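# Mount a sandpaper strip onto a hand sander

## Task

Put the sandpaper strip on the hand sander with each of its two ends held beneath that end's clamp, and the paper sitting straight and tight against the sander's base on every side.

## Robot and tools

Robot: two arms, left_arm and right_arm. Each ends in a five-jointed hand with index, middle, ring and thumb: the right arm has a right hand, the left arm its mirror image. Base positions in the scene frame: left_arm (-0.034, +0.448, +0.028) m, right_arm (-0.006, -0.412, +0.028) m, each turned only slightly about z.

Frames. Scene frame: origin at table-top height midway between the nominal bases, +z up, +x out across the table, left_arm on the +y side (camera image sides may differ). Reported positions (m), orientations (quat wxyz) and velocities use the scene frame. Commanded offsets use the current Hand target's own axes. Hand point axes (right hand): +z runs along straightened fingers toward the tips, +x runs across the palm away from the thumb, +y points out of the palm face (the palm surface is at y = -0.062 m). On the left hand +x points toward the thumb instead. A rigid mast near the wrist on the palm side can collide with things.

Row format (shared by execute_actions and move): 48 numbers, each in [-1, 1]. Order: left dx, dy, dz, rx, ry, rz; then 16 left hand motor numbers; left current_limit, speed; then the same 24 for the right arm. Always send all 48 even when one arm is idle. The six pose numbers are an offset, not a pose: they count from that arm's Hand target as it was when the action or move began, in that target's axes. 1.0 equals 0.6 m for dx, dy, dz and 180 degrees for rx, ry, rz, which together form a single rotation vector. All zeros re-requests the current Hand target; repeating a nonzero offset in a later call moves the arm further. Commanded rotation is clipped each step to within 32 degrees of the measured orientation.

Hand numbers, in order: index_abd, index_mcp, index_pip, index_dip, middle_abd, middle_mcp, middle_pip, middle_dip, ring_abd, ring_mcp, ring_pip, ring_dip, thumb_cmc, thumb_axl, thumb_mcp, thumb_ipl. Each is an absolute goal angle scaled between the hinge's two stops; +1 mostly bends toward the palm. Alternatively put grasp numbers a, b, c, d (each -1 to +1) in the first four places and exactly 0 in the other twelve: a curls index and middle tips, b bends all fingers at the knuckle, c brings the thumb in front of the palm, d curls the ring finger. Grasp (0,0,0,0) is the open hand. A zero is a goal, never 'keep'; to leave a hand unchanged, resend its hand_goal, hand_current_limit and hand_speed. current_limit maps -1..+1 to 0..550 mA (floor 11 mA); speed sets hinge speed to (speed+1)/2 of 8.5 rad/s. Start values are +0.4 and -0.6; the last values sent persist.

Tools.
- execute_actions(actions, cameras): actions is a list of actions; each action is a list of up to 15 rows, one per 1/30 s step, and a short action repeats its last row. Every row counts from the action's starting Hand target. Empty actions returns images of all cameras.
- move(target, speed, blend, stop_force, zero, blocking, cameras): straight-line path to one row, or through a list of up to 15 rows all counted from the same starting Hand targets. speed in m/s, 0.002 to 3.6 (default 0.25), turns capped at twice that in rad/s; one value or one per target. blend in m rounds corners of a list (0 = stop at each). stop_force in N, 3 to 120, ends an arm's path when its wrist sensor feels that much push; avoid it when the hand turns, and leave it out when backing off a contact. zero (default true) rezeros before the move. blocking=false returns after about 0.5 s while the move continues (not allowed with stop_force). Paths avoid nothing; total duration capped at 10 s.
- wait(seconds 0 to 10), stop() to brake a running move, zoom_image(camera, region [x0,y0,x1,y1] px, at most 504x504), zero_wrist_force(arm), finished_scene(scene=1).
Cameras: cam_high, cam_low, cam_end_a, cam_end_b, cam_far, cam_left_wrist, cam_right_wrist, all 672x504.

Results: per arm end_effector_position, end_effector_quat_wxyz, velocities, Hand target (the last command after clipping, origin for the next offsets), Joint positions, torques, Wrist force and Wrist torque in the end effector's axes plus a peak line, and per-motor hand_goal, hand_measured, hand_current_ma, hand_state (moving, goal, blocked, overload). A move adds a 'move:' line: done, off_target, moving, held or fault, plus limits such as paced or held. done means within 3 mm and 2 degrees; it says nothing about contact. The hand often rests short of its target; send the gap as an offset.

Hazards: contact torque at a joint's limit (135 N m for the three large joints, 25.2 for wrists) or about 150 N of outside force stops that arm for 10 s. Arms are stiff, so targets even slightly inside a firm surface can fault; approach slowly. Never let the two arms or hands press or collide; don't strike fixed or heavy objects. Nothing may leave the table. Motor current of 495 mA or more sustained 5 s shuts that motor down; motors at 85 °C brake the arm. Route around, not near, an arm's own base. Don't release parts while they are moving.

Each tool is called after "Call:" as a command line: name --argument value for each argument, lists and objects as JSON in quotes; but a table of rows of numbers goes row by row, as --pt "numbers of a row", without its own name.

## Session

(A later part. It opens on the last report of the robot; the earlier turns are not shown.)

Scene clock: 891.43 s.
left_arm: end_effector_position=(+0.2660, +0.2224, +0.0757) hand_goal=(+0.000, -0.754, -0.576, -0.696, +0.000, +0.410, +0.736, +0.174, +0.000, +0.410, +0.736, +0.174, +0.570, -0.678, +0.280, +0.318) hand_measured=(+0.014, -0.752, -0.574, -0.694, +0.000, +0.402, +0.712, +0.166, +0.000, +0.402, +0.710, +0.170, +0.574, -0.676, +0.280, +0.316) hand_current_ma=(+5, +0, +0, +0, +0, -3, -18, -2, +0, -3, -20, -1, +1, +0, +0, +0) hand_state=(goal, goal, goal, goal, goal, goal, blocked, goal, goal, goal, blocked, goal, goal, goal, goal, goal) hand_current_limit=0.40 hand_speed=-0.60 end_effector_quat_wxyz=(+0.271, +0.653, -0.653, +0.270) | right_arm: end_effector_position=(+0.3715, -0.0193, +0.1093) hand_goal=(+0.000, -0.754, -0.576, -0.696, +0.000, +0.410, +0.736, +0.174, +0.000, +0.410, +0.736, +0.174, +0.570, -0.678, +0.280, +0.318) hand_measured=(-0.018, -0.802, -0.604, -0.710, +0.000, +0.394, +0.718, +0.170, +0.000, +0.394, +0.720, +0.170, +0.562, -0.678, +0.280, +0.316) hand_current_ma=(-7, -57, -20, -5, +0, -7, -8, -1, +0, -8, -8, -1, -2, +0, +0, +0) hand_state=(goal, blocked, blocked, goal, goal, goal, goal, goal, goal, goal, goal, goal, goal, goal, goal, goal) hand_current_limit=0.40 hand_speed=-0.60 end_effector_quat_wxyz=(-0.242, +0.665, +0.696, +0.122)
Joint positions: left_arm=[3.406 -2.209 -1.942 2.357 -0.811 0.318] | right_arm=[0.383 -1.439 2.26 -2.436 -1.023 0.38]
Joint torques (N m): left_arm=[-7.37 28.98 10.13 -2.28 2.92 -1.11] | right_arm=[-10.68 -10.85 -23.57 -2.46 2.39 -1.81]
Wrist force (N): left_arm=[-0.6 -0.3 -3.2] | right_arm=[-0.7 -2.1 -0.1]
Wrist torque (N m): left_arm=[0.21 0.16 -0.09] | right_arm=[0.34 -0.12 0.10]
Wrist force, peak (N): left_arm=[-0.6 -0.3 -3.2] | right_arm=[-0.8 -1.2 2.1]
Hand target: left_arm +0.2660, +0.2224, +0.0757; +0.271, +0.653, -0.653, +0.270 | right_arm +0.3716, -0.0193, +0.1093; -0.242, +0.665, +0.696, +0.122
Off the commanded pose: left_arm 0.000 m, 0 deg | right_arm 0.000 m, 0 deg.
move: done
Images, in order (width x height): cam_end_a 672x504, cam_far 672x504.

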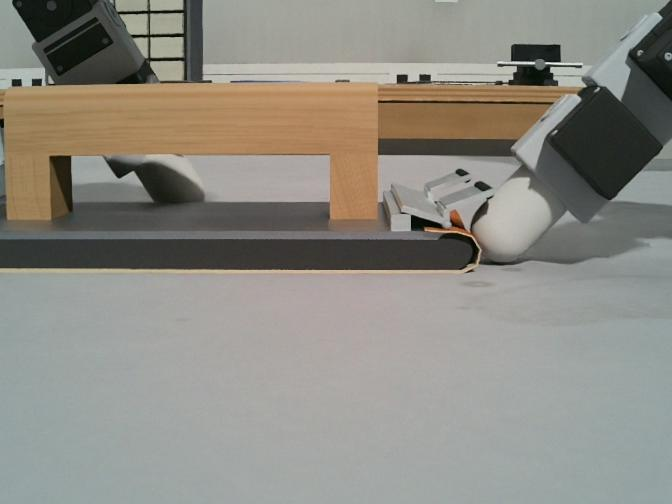

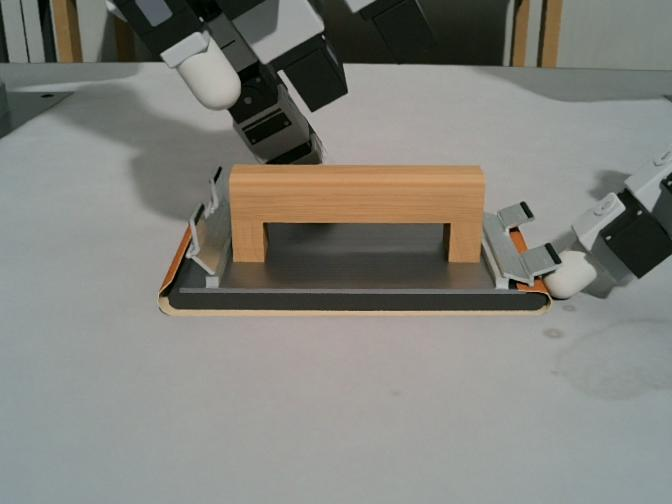

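Call:
move --pt "0 0 0 0 0 0 0.0 -0.754 -0.576 -0.696 0.0 0.411 0.737 0.174 0.0 0.411 0.737 0.174 0.571 -0.678 0.281 0.319 0.4 -0.6 -0.0015 -0.0198 0.0026 0 0 0 0.0 -0.754 -0.576 -0.696 0.0 0.411 0.737 0.174 0.0 0.411 0.737 0.174 0.571 -0.678 0.281 0.319 0.4 -0.6" --pt "0 0 0 0 0 0 0.0 -0.754 -0.576 -0.696 0.0 0.411 0.737 0.174 0.0 0.411 0.737 0.174 0.571 -0.678 0.281 0.319 0.4 -0.6 0.038 -0.0197 0.0258 0 0 0 0.0 -0.754 -0.576 -0.696 0.0 0.411 0.737 0.174 0.0 0.411 0.737 0.174 0.571 -0.678 0.281 0.319 0.4 -0.6" --pt "0 0 0 0 0 0 0.0 -0.754 -0.576 -0.696 0.0 0.411 0.737 0.174 0.0 0.411 0.737 0.174 0.571 -0.678 0.281 0.319 0.4 -0.6 0.0402 0.0083 0.0221 0 0 0 0.0 -0.754 -0.576 -0.696 0.0 0.411 0.737 0.174 0.0 0.411 0.737 0.174 0.571 -0.678 0.281 0.319 0.4 -0.6" --speed '[0.06, 0.06, 0.03]' --cameras '["cam_end_a", "cam_far"]'

Call:
zoom_image --camera "cam_end_a" --region '[340, 120, 540, 290]'

Call:
zoom_image --camera "cam_far" --region '[150, 230, 350, 330]'

Call:
zoom_image --camera "cam_far" --region '[420, 180, 600, 330]'

Scene clock: 904.60 s.
left_arm: end_effector_position=(+0.2660, +0.2224, +0.0757) hand_goal=(+0.000, -0.754, -0.576, -0.696, +0.000, +0.410, +0.736, +0.174, +0.000, +0.410, +0.736, +0.174, +0.570, -0.678, +0.280, +0.318) hand_measured=(+0.014, -0.758, -0.578, -0.696, +0.000, +0.402, +0.712, +0.166, +0.000, +0.402, +0.710, +0.170, +0.574, -0.676, +0.280, +0.316) hand_current_ma=(+5, -1, +0, +0, +0, -3, -18, -2, +0, -3, -20, -1, +1, +0, +0, +0) hand_state=(goal, goal, goal, goal, goal, goal, blocked, goal, goal, goal, blocked, goal, goal, goal, goal, goal) hand_current_limit=0.40 hand_speed=-0.60 end_effector_quat_wxyz=(+0.271, +0.653, -0.653, +0.270) | right_arm: end_effector_position=(+0.3741, +0.0085, +0.1093) hand_goal=(+0.000, -0.754, -0.576, -0.696, +0.000, +0.410, +0.736, +0.174, +0.000, +0.410, +0.736, +0.174, +0.570, -0.678, +0.280, +0.318) hand_measured=(-0.014, -0.808, -0.608, -0.712, +0.000, +0.394, +0.718, +0.170, +0.000, +0.394, +0.720, +0.170, +0.562, -0.678, +0.280, +0.316) hand_current_ma=(-4, -69, -24, -7, +0, -7, -8, -1, +0, -8, -8, -1, -2, +0, +0, +0) hand_state=(goal, blocked, blocked, goal, goal, goal, goal, goal, goal, goal, goal, goal, goal, goal, goal, goal) hand_current_limit=0.40 hand_speed=-0.60 end_effector_quat_wxyz=(-0.242, +0.665, +0.696, +0.122)
Joint positions: left_arm=[3.406 -2.209 -1.942 2.357 -0.811 0.318] | right_arm=[0.439 -1.387 2.208 -2.47 -1.026 0.445]
Joint torques (N m): left_arm=[-7.22 29.31 15.06 -2.34 2.99 -1.1] | right_arm=[-11.7 -12.69 -23.67 -2.6 2.33 -2.24]
Wrist force (N): left_arm=[-0.1 -0.7 -2.9] | right_arm=[-0.6 -2.7 0.4]
Wrist torque (N m): left_arm=[0.21 0.13 -0.06] | right_arm=[0.23 -0.07 0.16]
Wrist force, peak (N): left_arm=[-0.1 -0.5 -3.3] | right_arm=[-1.3 -2.8 1.2]
Hand target: left_arm +0.2660, +0.2224, +0.0757; +0.271, +0.653, -0.653, +0.270 | right_arm +0.3742, +0.0085, +0.1093; -0.242, +0.665, +0.696, +0.122
Off the commanded pose: left_arm 0.000 m, 0 deg | right_arm 0.000 m, 0 deg.
move: done
Images, in order (width x height): cam_end_a 672x504, cam_far 672x504.

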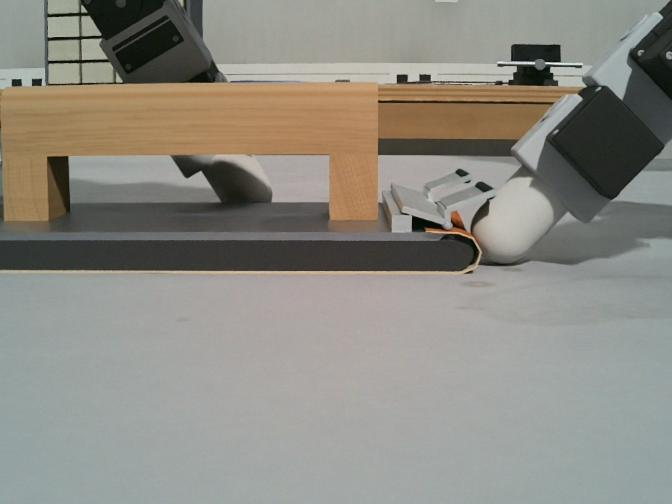

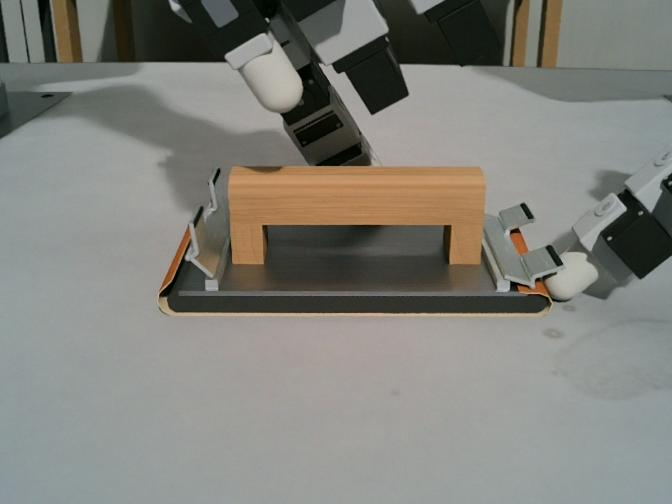

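Scaled by 2.520 from the camera's 672x504 image, which has a finer 960x720 frame.

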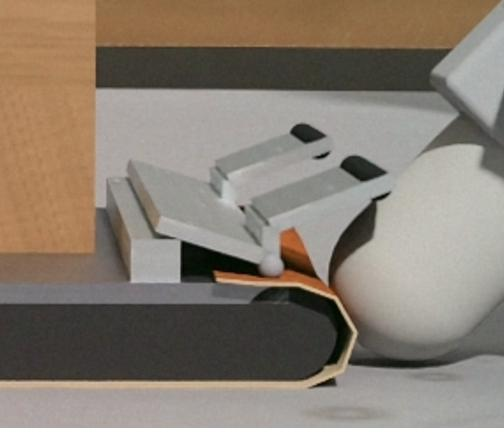

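Scaled by 2.520 from the camera's 672x504 image, which has a finer 960x720 frame.

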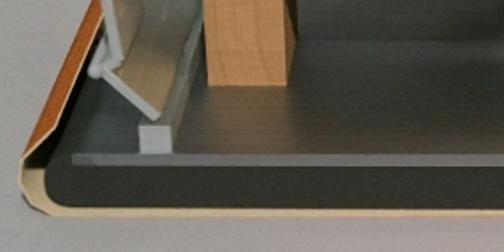

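Scaled by 2.800 from the camera's 672x504 image, which has a finer 960x720 frame.

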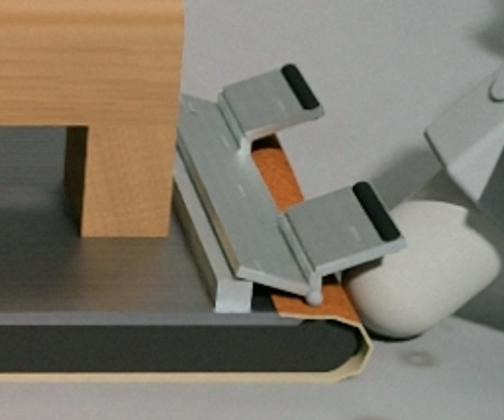

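Call:
move --pt "0 0 0 0 0 0 0.0 -0.754 -0.576 -0.696 0.0 0.411 0.737 0.174 0.0 0.411 0.737 0.174 0.571 -0.678 0.281 0.319 0.4 -0.6 -0.0018 -0.0231 0.003 0 0 0 0.0 -0.754 -0.576 -0.696 0.0 0.411 0.737 0.174 0.0 0.411 0.737 0.174 0.571 -0.678 0.281 0.319 0.4 -0.6" --pt "0 0 0 0 0 0 0.0 -0.754 -0.576 -0.696 0.0 0.411 0.737 0.174 0.0 0.411 0.737 0.174 0.571 -0.678 0.281 0.319 0.4 -0.6 -0.0808 -0.0231 -0.0433 0 0 0 0.0 -0.754 -0.576 -0.696 0.0 0.411 0.737 0.174 0.0 0.411 0.737 0.174 0.571 -0.678 0.281 0.319 0.4 -0.6" --pt "0 0 0 0 0 0 0.0 -0.754 -0.576 -0.696 0.0 0.411 0.737 0.174 0.0 0.411 0.737 0.174 0.571 -0.678 0.281 0.319 0.4 -0.6 -0.079 0.0016 -0.0465 0 0 0 0.0 -0.754 -0.576 -0.696 0.0 0.411 0.737 0.174 0.0 0.411 0.737 0.174 0.571 -0.678 0.281 0.319 0.4 -0.6" --speed '[0.06, 0.08, 0.03]' --cameras '["cam_far"]'

Call:
zoom_image --camera "cam_far" --region '[150, 230, 350, 330]'

Call:
zoom_image --camera "cam_far" --region '[400, 230, 600, 330]'

Scene clock: 921.33 s.
left_arm: end_effector_position=(+0.2660, +0.2224, +0.0757) hand_goal=(+0.000, -0.754, -0.576, -0.696, +0.000, +0.410, +0.736, +0.174, +0.000, +0.410, +0.736, +0.174, +0.570, -0.678, +0.280, +0.318) hand_measured=(+0.018, -0.758, -0.578, -0.696, +0.000, +0.402, +0.712, +0.166, +0.000, +0.402, +0.710, +0.170, +0.574, -0.676, +0.280, +0.316) hand_current_ma=(+8, -1, +0, +0, +0, -3, -18, -2, +0, -3, -20, -1, +1, +0, +0, +0) hand_state=(goal, goal, goal, goal, goal, goal, blocked, goal, goal, goal, blocked, goal, goal, goal, goal, goal) hand_current_limit=0.40 hand_speed=-0.60 end_effector_quat_wxyz=(+0.271, +0.653, -0.653, +0.270) | right_arm: end_effector_position=(+0.3799, -0.0462, +0.1093) hand_goal=(+0.000, -0.754, -0.576, -0.696, +0.000, +0.410, +0.736, +0.174, +0.000, +0.410, +0.736, +0.174, +0.570, -0.678, +0.280, +0.318) hand_measured=(-0.018, -0.800, -0.602, -0.708, +0.000, +0.394, +0.718, +0.170, +0.000, +0.394, +0.720, +0.170, +0.562, -0.678, +0.280, +0.316) hand_current_ma=(-7, -52, -18, -5, +0, -7, -8, -1, +0, -8, -8, -1, -2, +0, +0, +0) hand_state=(goal, blocked, blocked, goal, goal, goal, goal, goal, goal, goal, goal, goal, goal, goal, goal, goal) hand_current_limit=0.40 hand_speed=-0.60 end_effector_quat_wxyz=(-0.242, +0.665, +0.696, +0.122)
Joint positions: left_arm=[3.406 -2.209 -1.942 2.357 -0.811 0.318] | right_arm=[0.316 -1.472 2.284 -2.386 -1.021 0.301]
Joint torques (N m): left_arm=[-5.48 29.69 17.51 -2.35 2.77 -1.16] | right_arm=[-10.19 -8.26 -24.35 -2.5 2.5 -2]
Wrist force (N): left_arm=[-0.7 -0.5 -3.4] | right_arm=[-1.0 -1.7 -0.2]
Wrist torque (N m): left_arm=[0.27 0.10 -0.09] | right_arm=[0.41 -0.12 0.11]
Wrist force, peak (N): left_arm=[-0.7 -0.5 -3.4] | right_arm=[-1.5 -2.5 1.8]
Hand target: left_arm +0.2660, +0.2224, +0.0757; +0.271, +0.653, -0.653, +0.270 | right_arm +0.3800, -0.0462, +0.1093; -0.242, +0.665, +0.696, +0.122
Off the commanded pose: left_arm 0.000 m, 0 deg | right_arm 0.000 m, 0 deg.
move: done
Images, in order (width x height): cam_far 672x504.

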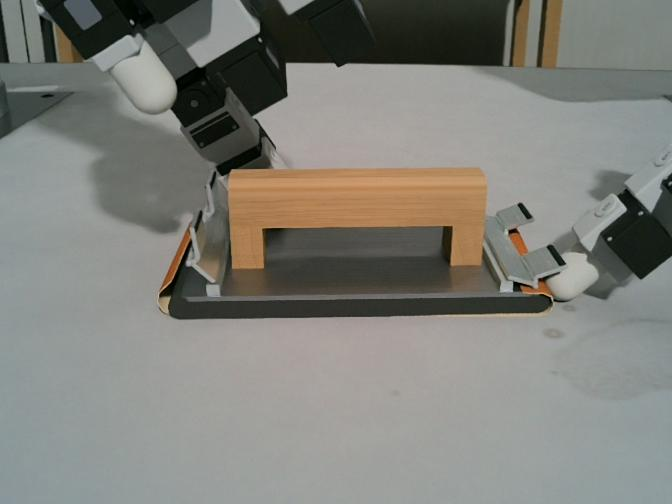

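Scaled by 2.520 from the camera's 672x504 image, which has a finer 960x720 frame.

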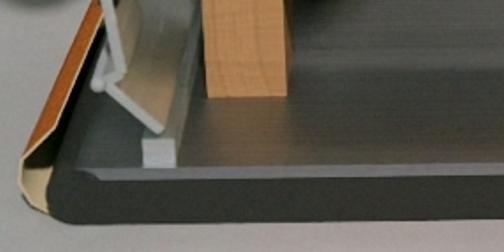

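Scaled by 2.520 from the camera's 672x504 image, which has a finer 960x720 frame.

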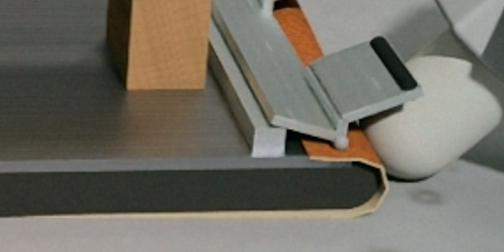

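Call:
execute_actions --actions '[]' --cameras '["cam_far","cam_end_a","cam_end_b","cam_high"]'

Scene clock: 937.20 s.
left_arm: end_effector_position=(+0.2660, +0.2224, +0.0757) hand_goal=(+0.000, -0.754, -0.576, -0.696, +0.000, +0.410, +0.736, +0.174, +0.000, +0.410, +0.736, +0.174, +0.570, -0.678, +0.280, +0.318) hand_measured=(+0.018, -0.758, -0.578, -0.696, +0.000, +0.402, +0.712, +0.166, +0.000, +0.402, +0.710, +0.170, +0.574, -0.676, +0.280, +0.316) hand_current_ma=(+8, -1, +0, +0, +0, -3, -18, -2, +0, -3, -20, -1, +1, +0, +0, +0) hand_state=(goal, goal, goal, goal, goal, goal, blocked, goal, goal, goal, blocked, goal, goal, goal, goal, goal) hand_current_limit=0.40 hand_speed=-0.60 end_effector_quat_wxyz=(+0.271, +0.653, -0.653, +0.270) | right_arm: end_effector_position=(+0.3800, -0.0462, +0.1093) hand_goal=(+0.000, -0.754, -0.576, -0.696, +0.000, +0.410, +0.736, +0.174, +0.000, +0.410, +0.736, +0.174, +0.570, -0.678, +0.280, +0.318) hand_measured=(-0.018, -0.800, -0.604, -0.708, +0.000, +0.394, +0.718, +0.170, +0.000, +0.394, +0.720, +0.170, +0.562, -0.678, +0.280, +0.316) hand_current_ma=(-7, -52, -18, -5, +0, -7, -8, -1, +0, -8, -8, -1, -2, +0, +0, +0) hand_state=(goal, blocked, blocked, goal, goal, goal, goal, goal, goal, goal, goal, goal, goal, goal, goal, goal) hand_current_limit=0.40 hand_speed=-0.60 end_effector_quat_wxyz=(-0.242, +0.665, +0.696, +0.122)
Joint positions: left_arm=[3.406 -2.209 -1.942 2.357 -0.811 0.318] | right_arm=[0.316 -1.472 2.284 -2.386 -1.021 0.301]
Joint velocities: within noise
Joint torques (N m): left_arm=[-7.6 30.15 17.55 -2.58 2.74 -0.81] | right_arm=[-10.31 -11.04 -23.37 -2.62 2.39 -2.31]
Motor temperatures (°C): left_arm=[30 29 28 35 35 39] | right_arm=[27 32 30 37 33 37]
Wrist force (N): left_arm=[-0.8 -0.3 -2.7] | right_arm=[-1.1 -1.4 0.6]
Wrist torque (N m): left_arm=[0.25 0.08 -0.08] | right_arm=[0.42 -0.14 0.12]
Wrist force, peak (N): left_arm=[-0.2 -0.5 -3.8] | right_arm=[-0.9 -2.0 -0.6]
Hand target: left_arm +0.2660, +0.2224, +0.0757; +0.271, +0.653, -0.653, +0.270 | right_arm +0.3800, -0.0462, +0.1093; -0.242, +0.665, +0.696, +0.122
Off the commanded pose: left_arm 0.000 m, 0 deg | right_arm 0.000 m, 0 deg.
Images, in order (width x height): cam_high 672x504, cam_end_a 672x504, cam_end_b 672x504, cam_far 672x504.

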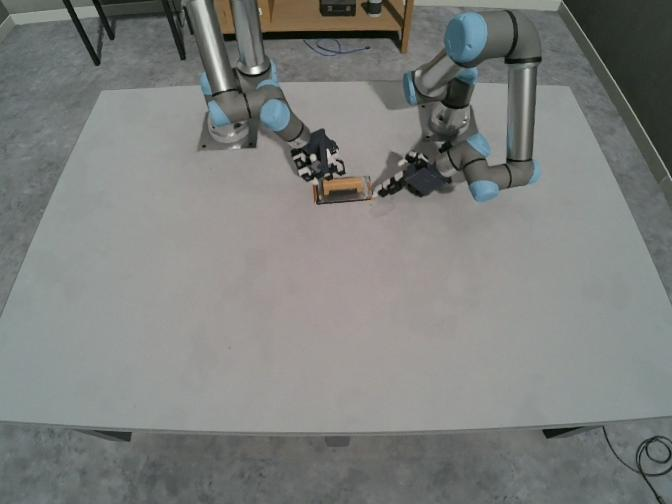

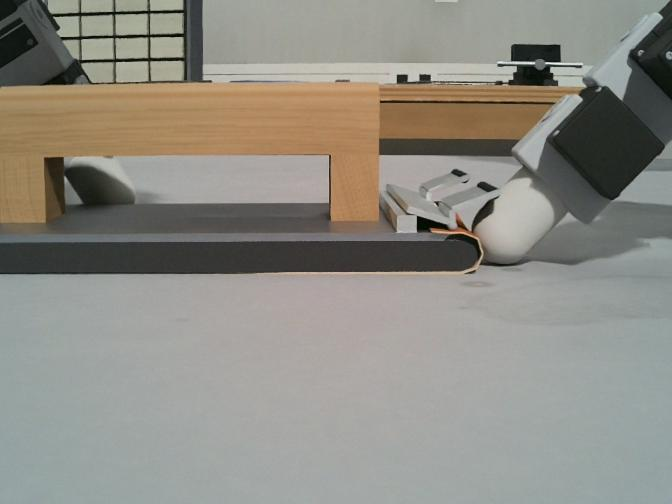

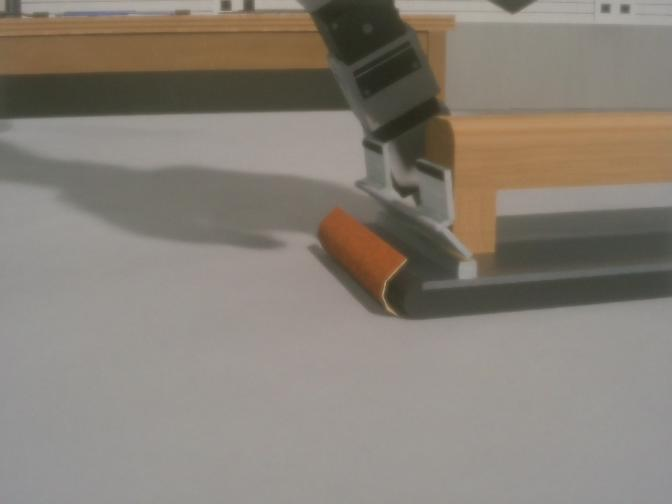

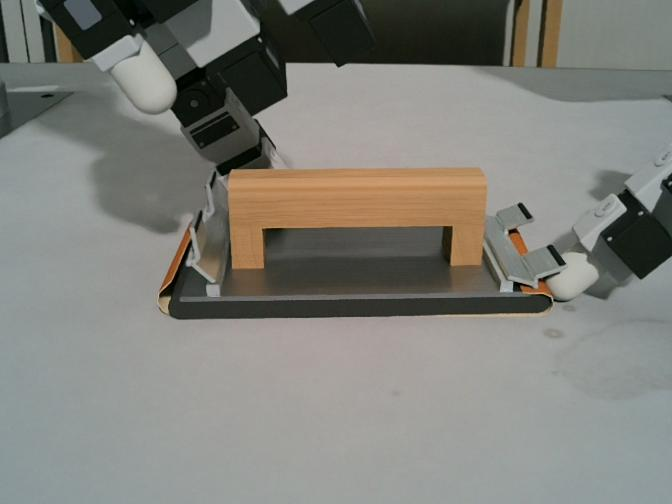

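Call:
move --pt "0 0 0 0 0 0 0.0 -0.754 -0.576 -0.696 0.0 0.411 0.737 0.174 0.0 0.411 0.737 0.174 0.571 -0.678 0.281 0.319 0.4 -0.6 -0.0025 -0.0329 0.0044 0 0 0 0.0 -0.754 -0.576 -0.696 0.0 0.411 0.737 0.174 0.0 0.411 0.737 0.174 0.571 -0.678 0.281 0.319 0.4 -0.6" --pt "0 0 0 0 0 0 0.0 -0.754 -0.576 -0.696 0.0 0.411 0.737 0.174 0.0 0.411 0.737 0.174 0.571 -0.678 0.281 0.319 0.4 -0.6 0.0808 -0.0579 -0.1378 0 0 0 0.0 -0.754 -0.576 -0.696 0.0 0.411 0.737 0.174 0.0 0.411 0.737 0.174 0.571 -0.678 0.281 0.319 0.4 -0.6" --pt "0 0 0 0 0 0 0.0 -0.754 -0.576 -0.696 0.0 0.411 0.737 0.174 0.0 0.411 0.737 0.174 0.571 -0.678 0.281 0.319 0.4 -0.6 0.0975 0.1596 -0.1665 0 0 0 0.0 -0.754 -0.576 -0.696 0.0 0.411 0.737 0.174 0.0 0.411 0.737 0.174 0.571 -0.678 0.281 0.319 0.4 -0.6" --pt "0 0 0 0 0 0 0.0 -0.754 -0.576 -0.696 0.0 0.411 0.737 0.174 0.0 0.411 0.737 0.174 0.571 -0.678 0.281 0.319 0.4 -0.6 0.0142 0.1846 -0.0243 0 0 0 0.0 -0.754 -0.576 -0.696 0.0 0.411 0.737 0.174 0.0 0.411 0.737 0.174 0.571 -0.678 0.281 0.319 0.4 -0.6" --speed '[0.06,0.2,0.2,0.15]' --blend '[0.01,0.02,0.02,0]' --cameras '["cam_far","cam_end_a"]'

Scene clock: 953.27 s.
left_arm: end_effector_position=(+0.2660, +0.2224, +0.0757) hand_goal=(+0.000, -0.754, -0.576, -0.696, +0.000, +0.410, +0.736, +0.174, +0.000, +0.410, +0.736, +0.174, +0.570, -0.678, +0.280, +0.318) hand_measured=(+0.018, -0.758, -0.578, -0.696, +0.000, +0.402, +0.712, +0.166, +0.000, +0.402, +0.710, +0.170, +0.574, -0.676, +0.280, +0.316) hand_current_ma=(+8, -1, +0, +0, +0, -3, -18, -2, +0, -3, -20, -1, +1, +0, +0, +0) hand_state=(goal, goal, goal, goal, goal, goal, blocked, goal, goal, goal, blocked, goal, goal, goal, goal, goal) hand_current_limit=0.40 hand_speed=-0.60 end_effector_quat_wxyz=(+0.271, +0.653, -0.653, +0.270) | right_arm: end_effector_position=(+0.4916, -0.0364, +0.1093) hand_goal=(+0.000, -0.754, -0.576, -0.696, +0.000, +0.410, +0.736, +0.174, +0.000, +0.410, +0.736, +0.174, +0.570, -0.678, +0.280, +0.318) hand_measured=(-0.008, -0.754, -0.578, -0.698, +0.000, +0.394, +0.718, +0.170, +0.000, +0.394, +0.720, +0.170, +0.562, -0.678, +0.280, +0.316) hand_current_ma=(-2, +0, +0, +0, +0, -7, -8, -1, +0, -8, -8, -1, -2, +0, +0, +0) hand_state=(goal, goal, goal, goal, goal, goal, goal, goal, goal, goal, goal, goal, goal, goal, goal, goal) hand_current_limit=0.40 hand_speed=-0.60 end_effector_quat_wxyz=(-0.242, +0.665, +0.696, +0.122)
Joint positions: left_arm=[3.406 -2.209 -1.942 2.357 -0.811 0.318] | right_arm=[0.26 -1.274 2.015 -2.281 -1.022 0.236]
Joint torques (N m): left_arm=[-7.65 29.48 16.66 -2.57 2.71 -0.83] | right_arm=[10.02 -18.76 -10.27 -5.35 1.59 1.6]
Wrist force (N): left_arm=[-0.5 -0.4 -3.3] | right_arm=[0.3 0.3 0.6]
Wrist torque (N m): left_arm=[0.27 0.08 -0.07] | right_arm=[0.11 -0.06 0.02]
Wrist force, peak (N): left_arm=[-0.4 -0.7 -3.9] | right_arm=[-1.0 -2.0 -0.9]
Hand target: left_arm +0.2660, +0.2224, +0.0757; +0.271, +0.653, -0.653, +0.270 | right_arm +0.4916, -0.0364, +0.1092; -0.242, +0.665, +0.696, +0.122
Off the commanded pose: left_arm 0.000 m, 0 deg | right_arm 0.000 m, 0 deg.
move: done
Images, in order (width x height): cam_end_a 672x504, cam_far 672x504.

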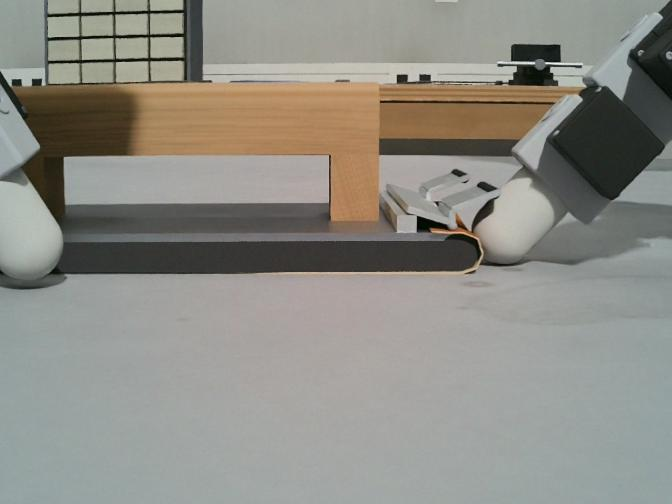

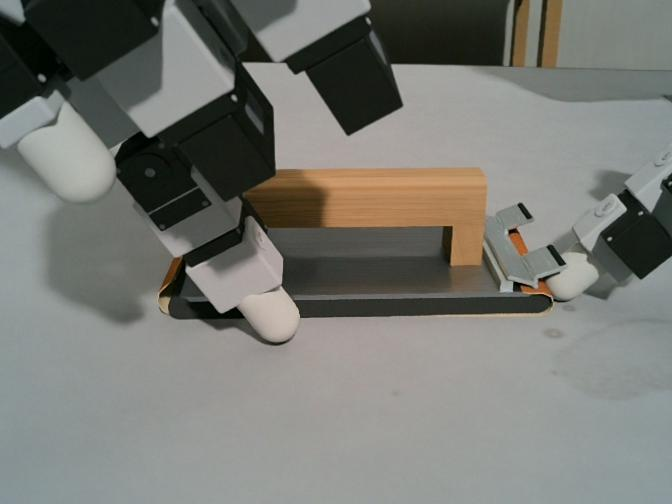

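Call:
move --target '[0,0,0,0,0,0,0.0,-0.754,-0.576,-0.696,0.0,0.411,0.737,0.174,0.0,0.411,0.737,0.174,0.571,-0.678,0.281,0.319,0.4,-0.6,-0.0032,-0.0412,0.0054,0,0,0,0.0,-0.754,-0.576,-0.696,0.0,0.411,0.737,0.174,0.0,0.411,0.737,0.174,0.571,-0.678,0.281,0.319,0.4,-0.6]' --speed 0.04 --cameras '["cam_far"]'

Call:
zoom_image --camera "cam_far" --region '[140, 270, 300, 350]'

Scene clock: 959.47 s.
left_arm: end_effector_position=(+0.2660, +0.2224, +0.0757) hand_goal=(+0.000, -0.754, -0.576, -0.696, +0.000, +0.410, +0.736, +0.174, +0.000, +0.410, +0.736, +0.174, +0.570, -0.678, +0.280, +0.318) hand_measured=(+0.018, -0.758, -0.578, -0.696, +0.000, +0.402, +0.712, +0.166, +0.000, +0.402, +0.710, +0.170, +0.574, -0.676, +0.280, +0.316) hand_current_ma=(+8, -1, +0, +0, +0, -3, -18, -2, +0, -3, -20, -1, +1, +0, +0, +0) hand_state=(goal, goal, goal, goal, goal, goal, blocked, goal, goal, goal, blocked, goal, goal, goal, goal, goal) hand_current_limit=0.40 hand_speed=-0.60 end_effector_quat_wxyz=(+0.271, +0.653, -0.653, +0.270) | right_arm: end_effector_position=(+0.4668, -0.0386, +0.1092) hand_goal=(+0.000, -0.754, -0.576, -0.696, +0.000, +0.410, +0.736, +0.174, +0.000, +0.410, +0.736, +0.174, +0.570, -0.678, +0.280, +0.318) hand_measured=(+0.000, -0.710, -0.552, -0.686, +0.000, +0.394, +0.718, +0.170, +0.000, +0.394, +0.720, +0.170, +0.562, -0.678, +0.280, +0.316) hand_current_ma=(+0, +49, +14, +3, +0, -7, -8, -1, +0, -8, -8, -1, -2, +0, +0, +0) hand_state=(goal, blocked, blocked, goal, goal, goal, goal, goal, goal, goal, goal, goal, goal, goal, goal, goal) hand_current_limit=0.40 hand_speed=-0.60 end_effector_quat_wxyz=(-0.242, +0.665, +0.696, +0.122)
Joint positions: left_arm=[3.406 -2.209 -1.942 2.357 -0.811 0.318] | right_arm=[0.27 -1.318 2.078 -2.307 -1.022 0.248]
Joint torques (N m): left_arm=[-7.49 30.09 17.52 -2.77 2.35 -0.86] | right_arm=[11.44 -38.17 -8.55 -4.01 2.31 1.8]
Wrist force (N): left_arm=[0.0 -0.5 -3.4] | right_arm=[0.6 1.9 -1.3]
Wrist torque (N m): left_arm=[0.23 0.07 -0.05] | right_arm=[0.00 -0.07 -0.03]
Wrist force, peak (N): left_arm=[-0.2 -0.7 -3.8] | right_arm=[0.1 2.1 -1.0]
Hand target: left_arm +0.2660, +0.2224, +0.0757; +0.271, +0.653, -0.653, +0.270 | right_arm +0.4667, -0.0386, +0.1092; -0.242, +0.665, +0.696, +0.122
Off the commanded pose: left_arm 0.000 m, 0 deg | right_arm 0.000 m, 0 deg.
move: done
Images, in order (width x height): cam_far 672x504.

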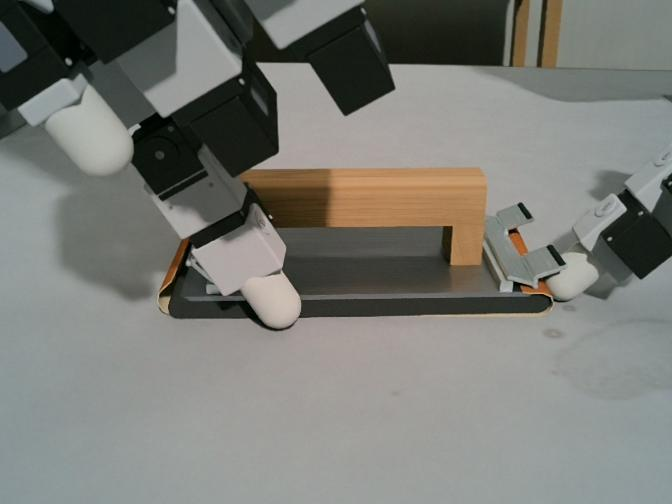

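Scaled by 3.150 from the camera's 672x504 image, which has a finer 960x720 frame.

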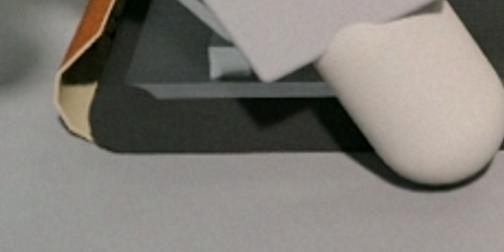

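Call:
move --target '[0,0,0,0,0,0,0.0,-0.754,-0.576,-0.696,0.0,0.411,0.737,0.174,0.0,0.411,0.737,0.174,0.571,-0.678,0.281,0.319,0.4,-0.6,-0.0004,-0.0049,0.0006,0,0,0,0.0,-0.754,-0.576,-0.696,0.0,0.411,0.737,0.174,0.0,0.411,0.737,0.174,0.571,-0.678,0.281,0.319,0.4,-0.6]' --speed 0.03 --cameras '["cam_far"]'

Call:
zoom_image --camera "cam_far" --region '[140, 270, 300, 350]'

Scene clock: 964.17 s.
left_arm: end_effector_position=(+0.2660, +0.2224, +0.0757) hand_goal=(+0.000, -0.754, -0.576, -0.696, +0.000, +0.410, +0.736, +0.174, +0.000, +0.410, +0.736, +0.174, +0.570, -0.678, +0.280, +0.318) hand_measured=(+0.018, -0.758, -0.578, -0.696, +0.000, +0.402, +0.712, +0.166, +0.000, +0.402, +0.710, +0.170, +0.574, -0.676, +0.280, +0.316) hand_current_ma=(+8, -1, +0, +0, +0, -3, -18, -2, +0, -3, -20, -1, +1, +0, +0, +0) hand_state=(goal, goal, goal, goal, goal, goal, blocked, goal, goal, goal, blocked, goal, goal, goal, goal, goal) hand_current_limit=0.40 hand_speed=-0.60 end_effector_quat_wxyz=(+0.271, +0.653, -0.653, +0.270) | right_arm: end_effector_position=(+0.4639, -0.0389, +0.1092) hand_goal=(+0.000, -0.754, -0.576, -0.696, +0.000, +0.410, +0.736, +0.174, +0.000, +0.410, +0.736, +0.174, +0.570, -0.678, +0.280, +0.318) hand_measured=(-0.002, -0.706, -0.550, -0.686, +0.000, +0.394, +0.718, +0.170, +0.000, +0.394, +0.720, +0.170, +0.562, -0.678, +0.280, +0.316) hand_current_ma=(+0, +57, +16, +4, +0, -7, -8, -1, +0, -8, -8, -1, -2, +0, +0, +0) hand_state=(goal, blocked, blocked, goal, goal, goal, goal, goal, goal, goal, goal, goal, goal, goal, goal, goal) hand_current_limit=0.40 hand_speed=-0.60 end_effector_quat_wxyz=(-0.242, +0.665, +0.696, +0.122)
Joint positions: left_arm=[3.406 -2.209 -1.942 2.357 -0.811 0.318] | right_arm=[0.272 -1.323 2.085 -2.31 -1.022 0.249]
Joint torques (N m): left_arm=[-6.85 30.4 16.72 -2.53 2.49 -0.65] | right_arm=[12.85 -36.79 -7.48 -3.85 2.77 1.57]
Wrist force (N): left_arm=[-0.3 -0.4 -3.1] | right_arm=[0.3 2.1 -1.5]
Wrist torque (N m): left_arm=[0.20 0.14 -0.06] | right_arm=[0.01 -0.13 -0.06]
Wrist force, peak (N): left_arm=[-0.1 -0.5 -3.6] | right_arm=[0.0 2.4 -1.6]
Hand target: left_arm +0.2660, +0.2224, +0.0757; +0.271, +0.653, -0.653, +0.270 | right_arm +0.4638, -0.0389, +0.1092; -0.242, +0.665, +0.696, +0.122
Off the commanded pose: left_arm 0.000 m, 0 deg | right_arm 0.000 m, 0 deg.
move: done
Images, in order (width x height): cam_far 672x504.

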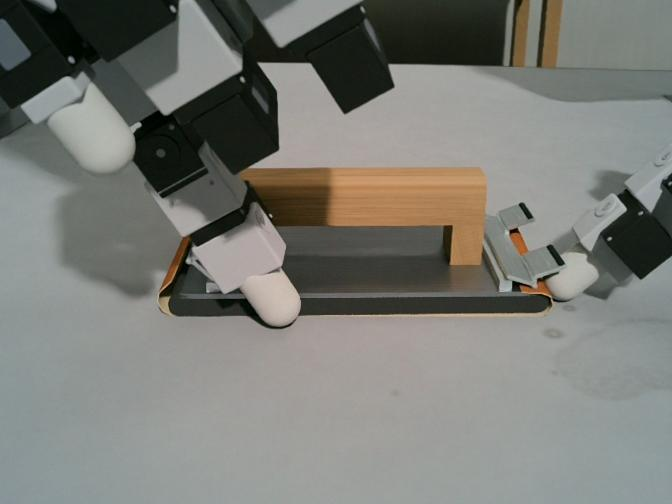

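Scaled by 3.150 from the camera's 672x504 image, which has a finer 960x720 frame.

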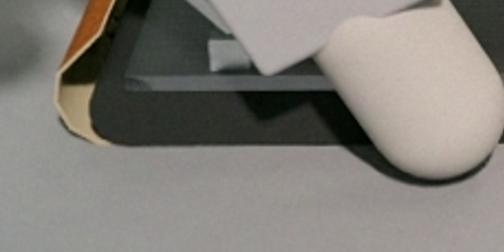

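Call:
zoom_image --camera "cam_far" --region '[440, 270, 600, 350]'

Call:
zoom_image --camera "cam_far" --region '[150, 290, 350, 340]'

Call:
zoom_image --camera "cam_far" --region '[300, 290, 500, 340]'

Scaled by 3.150 from the camera's 672x504 image, which has a finer 960x720 frame.

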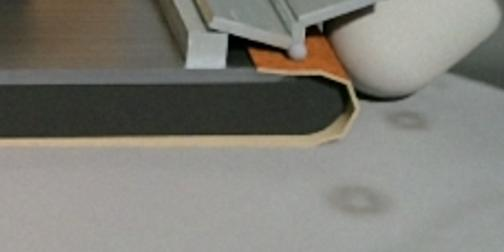

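Scaled by 2.520 from the camera's 672x504 image, which has a finer 960x720 frame.

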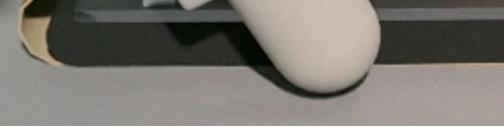

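Scaled by 2.520 from the camera's 672x504 image, which has a finer 960x720 frame.

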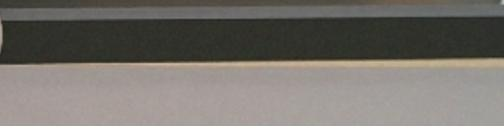

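Call:
move --target '[0,0,0,0,0,0,0.0,-0.754,-0.576,-0.696,0.0,0.411,0.737,0.174,0.0,0.411,0.737,0.174,0.571,-0.678,0.281,0.319,0.4,-0.6,-0.0002,-0.0020,0.0003,0,0,0,0.0,-0.754,-0.576,-0.696,0.0,0.411,0.737,0.174,0.0,0.411,0.737,0.174,0.571,-0.678,0.281,0.319,0.4,-0.6]' --speed 0.03 --cameras '["cam_far"]'

Call:
zoom_image --camera "cam_far" --region '[140, 270, 300, 350]'

Call:
zoom_image --camera "cam_far" --region '[440, 270, 600, 350]'

Scene clock: 973.87 s.
left_arm: end_effector_position=(+0.2660, +0.2224, +0.0757) hand_goal=(+0.000, -0.754, -0.576, -0.696, +0.000, +0.410, +0.736, +0.174, +0.000, +0.410, +0.736, +0.174, +0.570, -0.678, +0.280, +0.318) hand_measured=(+0.018, -0.758, -0.578, -0.696, +0.000, +0.402, +0.712, +0.166, +0.000, +0.402, +0.710, +0.170, +0.574, -0.676, +0.280, +0.316) hand_current_ma=(+8, -1, +0, +0, +0, -3, -18, -2, +0, -3, -20, -1, +1, +0, +0, +0) hand_state=(goal, goal, goal, goal, goal, goal, blocked, goal, goal, goal, blocked, goal, goal, goal, goal, goal) hand_current_limit=0.40 hand_speed=-0.60 end_effector_quat_wxyz=(+0.271, +0.653, -0.653, +0.270) | right_arm: end_effector_position=(+0.4626, -0.0390, +0.1092) hand_goal=(+0.000, -0.754, -0.576, -0.696, +0.000, +0.410, +0.736, +0.174, +0.000, +0.410, +0.736, +0.174, +0.570, -0.678, +0.280, +0.318) hand_measured=(-0.002, -0.704, -0.548, -0.684, +0.000, +0.394, +0.718, +0.170, +0.000, +0.394, +0.720, +0.170, +0.562, -0.678, +0.280, +0.316) hand_current_ma=(+0, +62, +18, +4, +0, -7, -8, -1, +0, -8, -8, -1, -2, +0, +0, +0) hand_state=(goal, blocked, blocked, goal, goal, goal, goal, goal, goal, goal, goal, goal, goal, goal, goal, goal) hand_current_limit=0.40 hand_speed=-0.60 end_effector_quat_wxyz=(-0.242, +0.665, +0.696, +0.122)
Joint positions: left_arm=[3.406 -2.209 -1.942 2.357 -0.811 0.318] | right_arm=[0.272 -1.325 2.089 -2.311 -1.022 0.25]
Joint torques (N m): left_arm=[-6.38 30.06 16.48 -2.61 2.44 -0.48] | right_arm=[12.12 -37.83 -7.88 -4.21 2.74 1.76]
Wrist force (N): left_arm=[-0.3 -0.4 -2.7] | right_arm=[-0.3 2.4 -0.7]
Wrist torque (N m): left_arm=[0.18 0.11 -0.04] | right_arm=[-0.01 -0.09 -0.08]
Wrist force, peak (N): left_arm=[-0.1 -0.5 -3.5] | right_arm=[0.1 2.3 -1.6]
Hand target: left_arm +0.2660, +0.2224, +0.0757; +0.271, +0.653, -0.653, +0.270 | right_arm +0.4626, -0.0390, +0.1092; -0.242, +0.665, +0.696, +0.122
Off the commanded pose: left_arm 0.000 m, 0 deg | right_arm 0.000 m, 0 deg.
move: done
Images, in order (width x height): cam_far 672x504.

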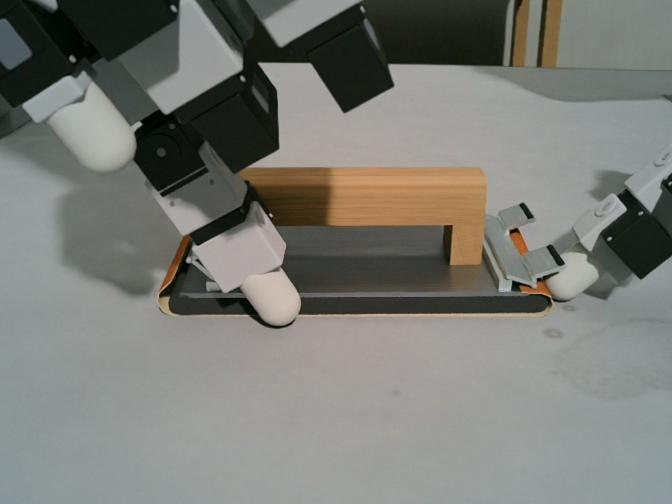

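Scaled by 3.150 from the camera's 672x504 image, which has a finer 960x720 frame.

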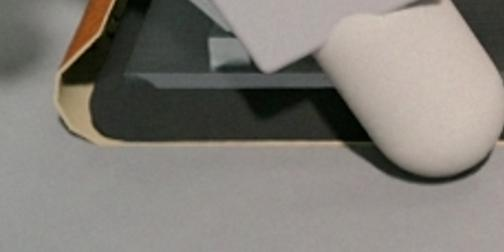

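Scaled by 3.150 from the camera's 672x504 image, which has a finer 960x720 frame.

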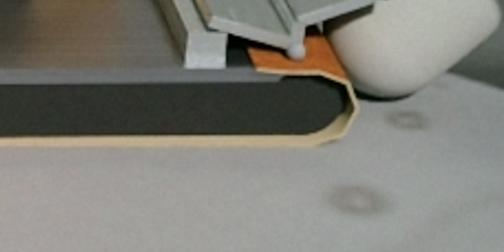

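Call:
move --pt "0 0 0 0 0 0 0.0 -0.754 -0.576 -0.696 0.0 0.411 0.737 0.174 0.0 0.411 0.737 0.174 0.571 -0.678 0.281 0.319 0.4 -0.6 0.0038 0.0495 -0.0065 0 0 0 0.0 -0.754 -0.576 -0.696 0.0 0.411 0.737 0.174 0.0 0.411 0.737 0.174 0.571 -0.678 0.281 0.319 0.4 -0.6" --pt "0 0 0 0 0 0 0.0 -0.754 -0.576 -0.696 0.0 0.411 0.737 0.174 0.0 0.411 0.737 0.174 0.571 -0.678 0.281 0.319 0.4 -0.6 0.0788 0.027 -0.1345 0 0 0 0.0 -0.754 -0.576 -0.696 0.0 0.411 0.737 0.174 0.0 0.411 0.737 0.174 0.571 -0.678 0.281 0.319 0.4 -0.6" --pt "0 0 0 0 0 0 0.0 -0.754 -0.576 -0.696 0.0 0.411 0.737 0.174 0.0 0.411 0.737 0.174 0.571 -0.678 0.281 0.319 0.4 -0.6 0.0072 -0.0937 -0.1190 0 0 0 0.0 -0.754 -0.576 -0.696 0.0 0.411 0.737 0.174 0.0 0.411 0.737 0.174 0.571 -0.678 0.281 0.319 0.4 -0.6" --speed '[0.06,0.15,0.15]' --blend '[0.01,0.02,0]' --cameras '["cam_far","cam_end_a","cam_end_b"]'

Call:
zoom_image --camera "cam_end_a" --region '[340, 120, 540, 290]'

Call:
zoom_image --camera "cam_end_a" --region '[0, 120, 200, 290]'

Scene clock: 1004.63 s.
left_arm: end_effector_position=(+0.2660, +0.2224, +0.0757) hand_goal=(+0.000, -0.754, -0.576, -0.696, +0.000, +0.410, +0.736, +0.174, +0.000, +0.410, +0.736, +0.174, +0.570, -0.678, +0.280, +0.318) hand_measured=(+0.018, -0.758, -0.578, -0.696, +0.000, +0.402, +0.712, +0.166, +0.000, +0.402, +0.710, +0.170, +0.574, -0.676, +0.280, +0.316) hand_current_ma=(+8, -1, +0, +0, +0, -3, -18, -2, +0, -3, -20, -1, +1, +0, +0, +0) hand_state=(goal, goal, goal, goal, goal, goal, blocked, goal, goal, goal, blocked, goal, goal, goal, goal, goal) hand_current_limit=0.40 hand_speed=-0.60 end_effector_quat_wxyz=(+0.271, +0.653, -0.653, +0.270) | right_arm: end_effector_position=(+0.4198, -0.0752, +0.1808) hand_goal=(+0.000, -0.754, -0.576, -0.696, +0.000, +0.410, +0.736, +0.174, +0.000, +0.410, +0.736, +0.174, +0.570, -0.678, +0.280, +0.318) hand_measured=(-0.004, -0.746, -0.572, -0.694, +0.000, +0.394, +0.718, +0.170, +0.000, +0.394, +0.720, +0.170, +0.562, -0.678, +0.280, +0.316) hand_current_ma=(+0, +2, +1, +0, +0, -7, -8, -1, +0, -8, -8, -1, -2, +0, +0, +0) hand_state=(goal, goal, goal, goal, goal, goal, goal, goal, goal, goal, goal, goal, goal, goal, goal, goal) hand_current_limit=0.40 hand_speed=-0.60 end_effector_quat_wxyz=(-0.242, +0.665, +0.696, +0.122)
Joint positions: left_arm=[3.406 -2.209 -1.942 2.357 -0.811 0.318] | right_arm=[0.222 -1.577 2.14 -2.08 -1.024 0.191]
Joint torques (N m): left_arm=[-6.75 31.91 16.85 -2.76 2.56 -0.7] | right_arm=[-9.61 -28.93 -10.77 -1.68 2.24 -1.86]
Wrist force (N): left_arm=[-0.4 -0.5 -2.7] | right_arm=[0.0 0.7 0.4]
Wrist torque (N m): left_arm=[0.18 0.12 -0.03] | right_arm=[0.13 0.01 0.10]
Wrist force, peak (N): left_arm=[-0.2 -0.4 -3.6] | right_arm=[-0.1 2.3 -1.9]
Hand target: left_arm +0.2660, +0.2224, +0.0757; +0.271, +0.653, -0.653, +0.270 | right_arm +0.4197, -0.0753, +0.1808; -0.242, +0.665, +0.696, +0.122
Off the commanded pose: left_arm 0.000 m, 0 deg | right_arm 0.000 m, 0 deg.
move: done
Images, in order (width x height): cam_end_a 672x504, cam_end_b 672x504, cam_far 672x504.

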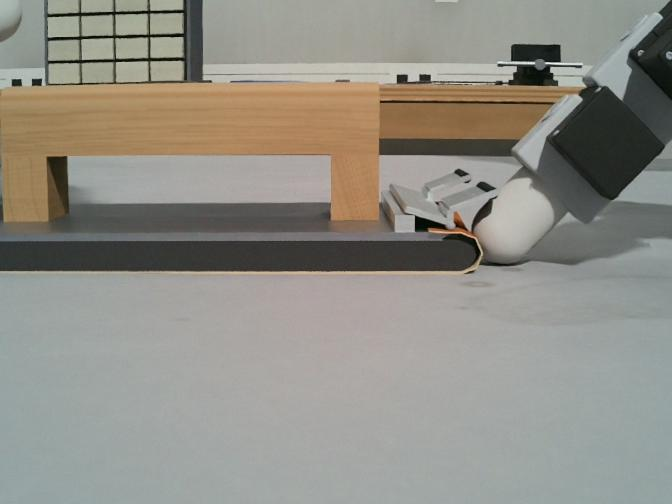

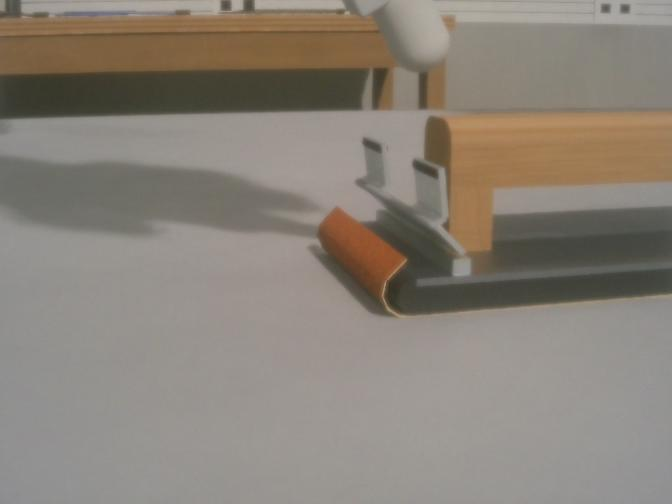

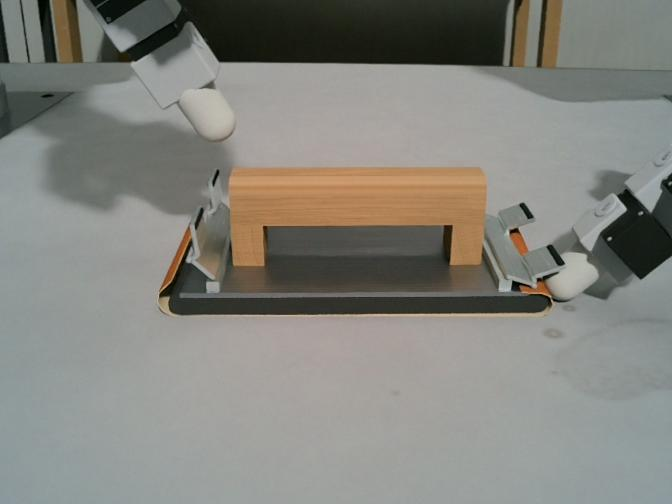

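Scaled by 2.520 from the camera's 672x504 image, which has a finer 960x720 frame.

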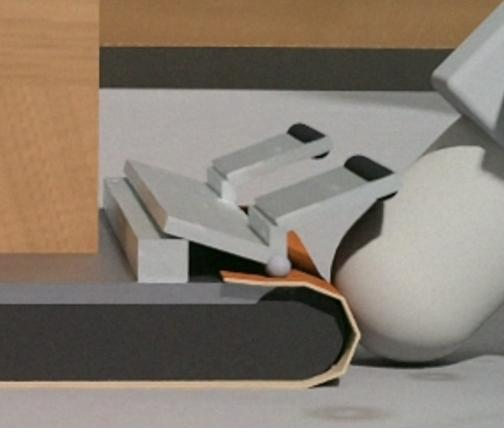

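Scaled by 2.520 from the camera's 672x504 image, which has a finer 960x720 frame.

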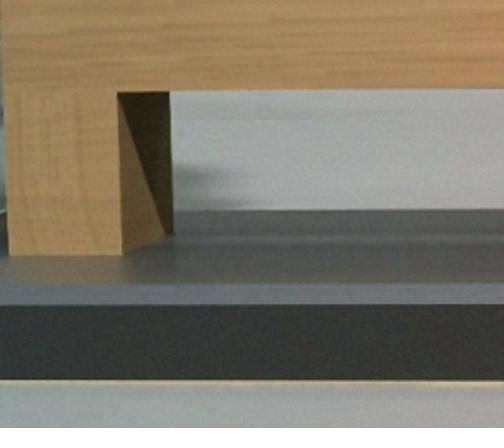

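Call:
move --target '[-0.0035,0.0004,-0.0035,0,0,0,0.0,-0.754,-0.576,-0.696,0.0,0.411,0.737,0.174,0.0,0.411,0.737,0.174,0.571,-0.678,0.281,0.319,0.4,-0.6,0,0,0,0,0,0,0.0,-0.754,-0.576,-0.696,0.0,0.411,0.737,0.174,0.0,0.411,0.737,0.174,0.571,-0.678,0.281,0.319,0.4,-0.6]' --speed 0.03 --cameras '["cam_end_a"]'

Call:
zoom_image --camera "cam_end_a" --region '[340, 120, 540, 290]'

Scene clock: 1011.30 s.
left_arm: end_effector_position=(+0.2658, +0.2253, +0.0757) hand_goal=(+0.000, -0.754, -0.576, -0.696, +0.000, +0.410, +0.736, +0.174, +0.000, +0.410, +0.736, +0.174, +0.570, -0.678, +0.280, +0.318) hand_measured=(+0.008, -0.756, -0.578, -0.696, +0.000, +0.402, +0.712, +0.166, +0.000, +0.402, +0.710, +0.170, +0.574, -0.676, +0.280, +0.316) hand_current_ma=(+2, +0, +0, +0, +0, -3, -18, -2, +0, -3, -20, -1, +1, +0, +0, +0) hand_state=(goal, goal, goal, goal, goal, goal, blocked, goal, goal, goal, blocked, goal, goal, goal, goal, goal) hand_current_limit=0.40 hand_speed=-0.60 end_effector_quat_wxyz=(+0.271, +0.653, -0.653, +0.270) | right_arm: end_effector_position=(+0.4197, -0.0753, +0.1808) hand_goal=(+0.000, -0.754, -0.576, -0.696, +0.000, +0.410, +0.736, +0.174, +0.000, +0.410, +0.736, +0.174, +0.570, -0.678, +0.280, +0.318) hand_measured=(-0.004, -0.746, -0.572, -0.694, +0.000, +0.394, +0.718, +0.170, +0.000, +0.394, +0.720, +0.170, +0.562, -0.678, +0.280, +0.316) hand_current_ma=(+0, +2, +1, +0, +0, -7, -8, -1, +0, -8, -8, -1, -2, +0, +0, +0) hand_state=(goal, goal, goal, goal, goal, goal, goal, goal, goal, goal, goal, goal, goal, goal, goal, goal) hand_current_limit=0.40 hand_speed=-0.60 end_effector_quat_wxyz=(-0.242, +0.665, +0.696, +0.122)
Joint positions: left_arm=[3.414 -2.21 -1.945 2.352 -0.813 0.329] | right_arm=[0.222 -1.577 2.141 -2.08 -1.024 0.191]
Joint torques (N m): left_arm=[10.72 23.04 -5.84 -4.49 -0.14 1.78] | right_arm=[-9.49 -29.61 -11.43 -1.44 2.45 -1.88]
Wrist force (N): left_arm=[0.3 0.0 -2.4] | right_arm=[-0.4 0.2 0.3]
Wrist torque (N m): left_arm=[0.18 0.19 -0.02] | right_arm=[0.07 0.07 0.06]
Wrist force, peak (N): left_arm=[-0.2 -0.4 -3.5] | right_arm=[-0.5 0.8 0.4]
Hand target: left_arm +0.2658, +0.2254, +0.0757; +0.271, +0.653, -0.653, +0.270 | right_arm +0.4197, -0.0753, +0.1808; -0.242, +0.665, +0.696, +0.122
Off the commanded pose: left_arm 0.000 m, 0 deg | right_arm 0.000 m, 0 deg.
move: done
Images, in order (width x height): cam_end_a 672x504.

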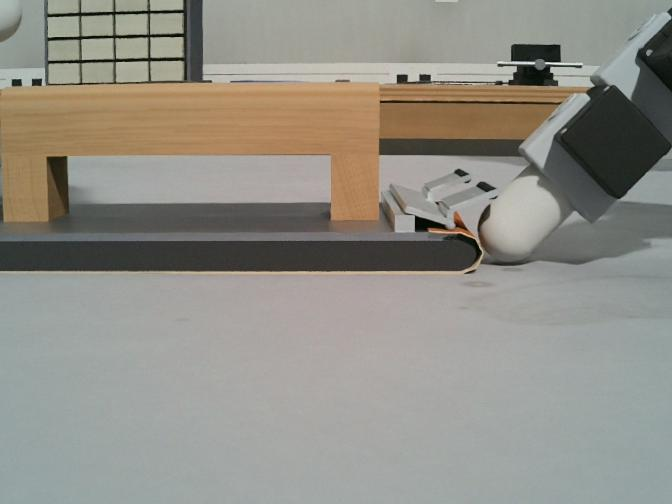

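Scaled by 2.520 from the camera's 672x504 image, which has a finer 960x720 frame.

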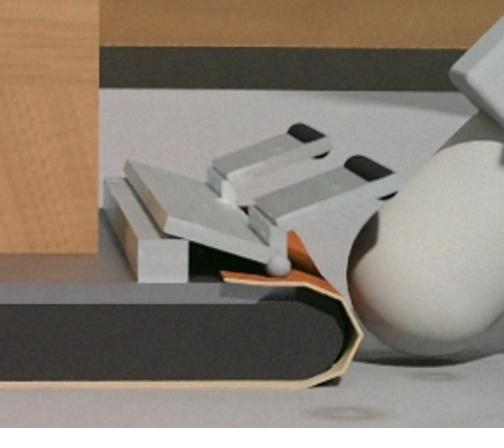

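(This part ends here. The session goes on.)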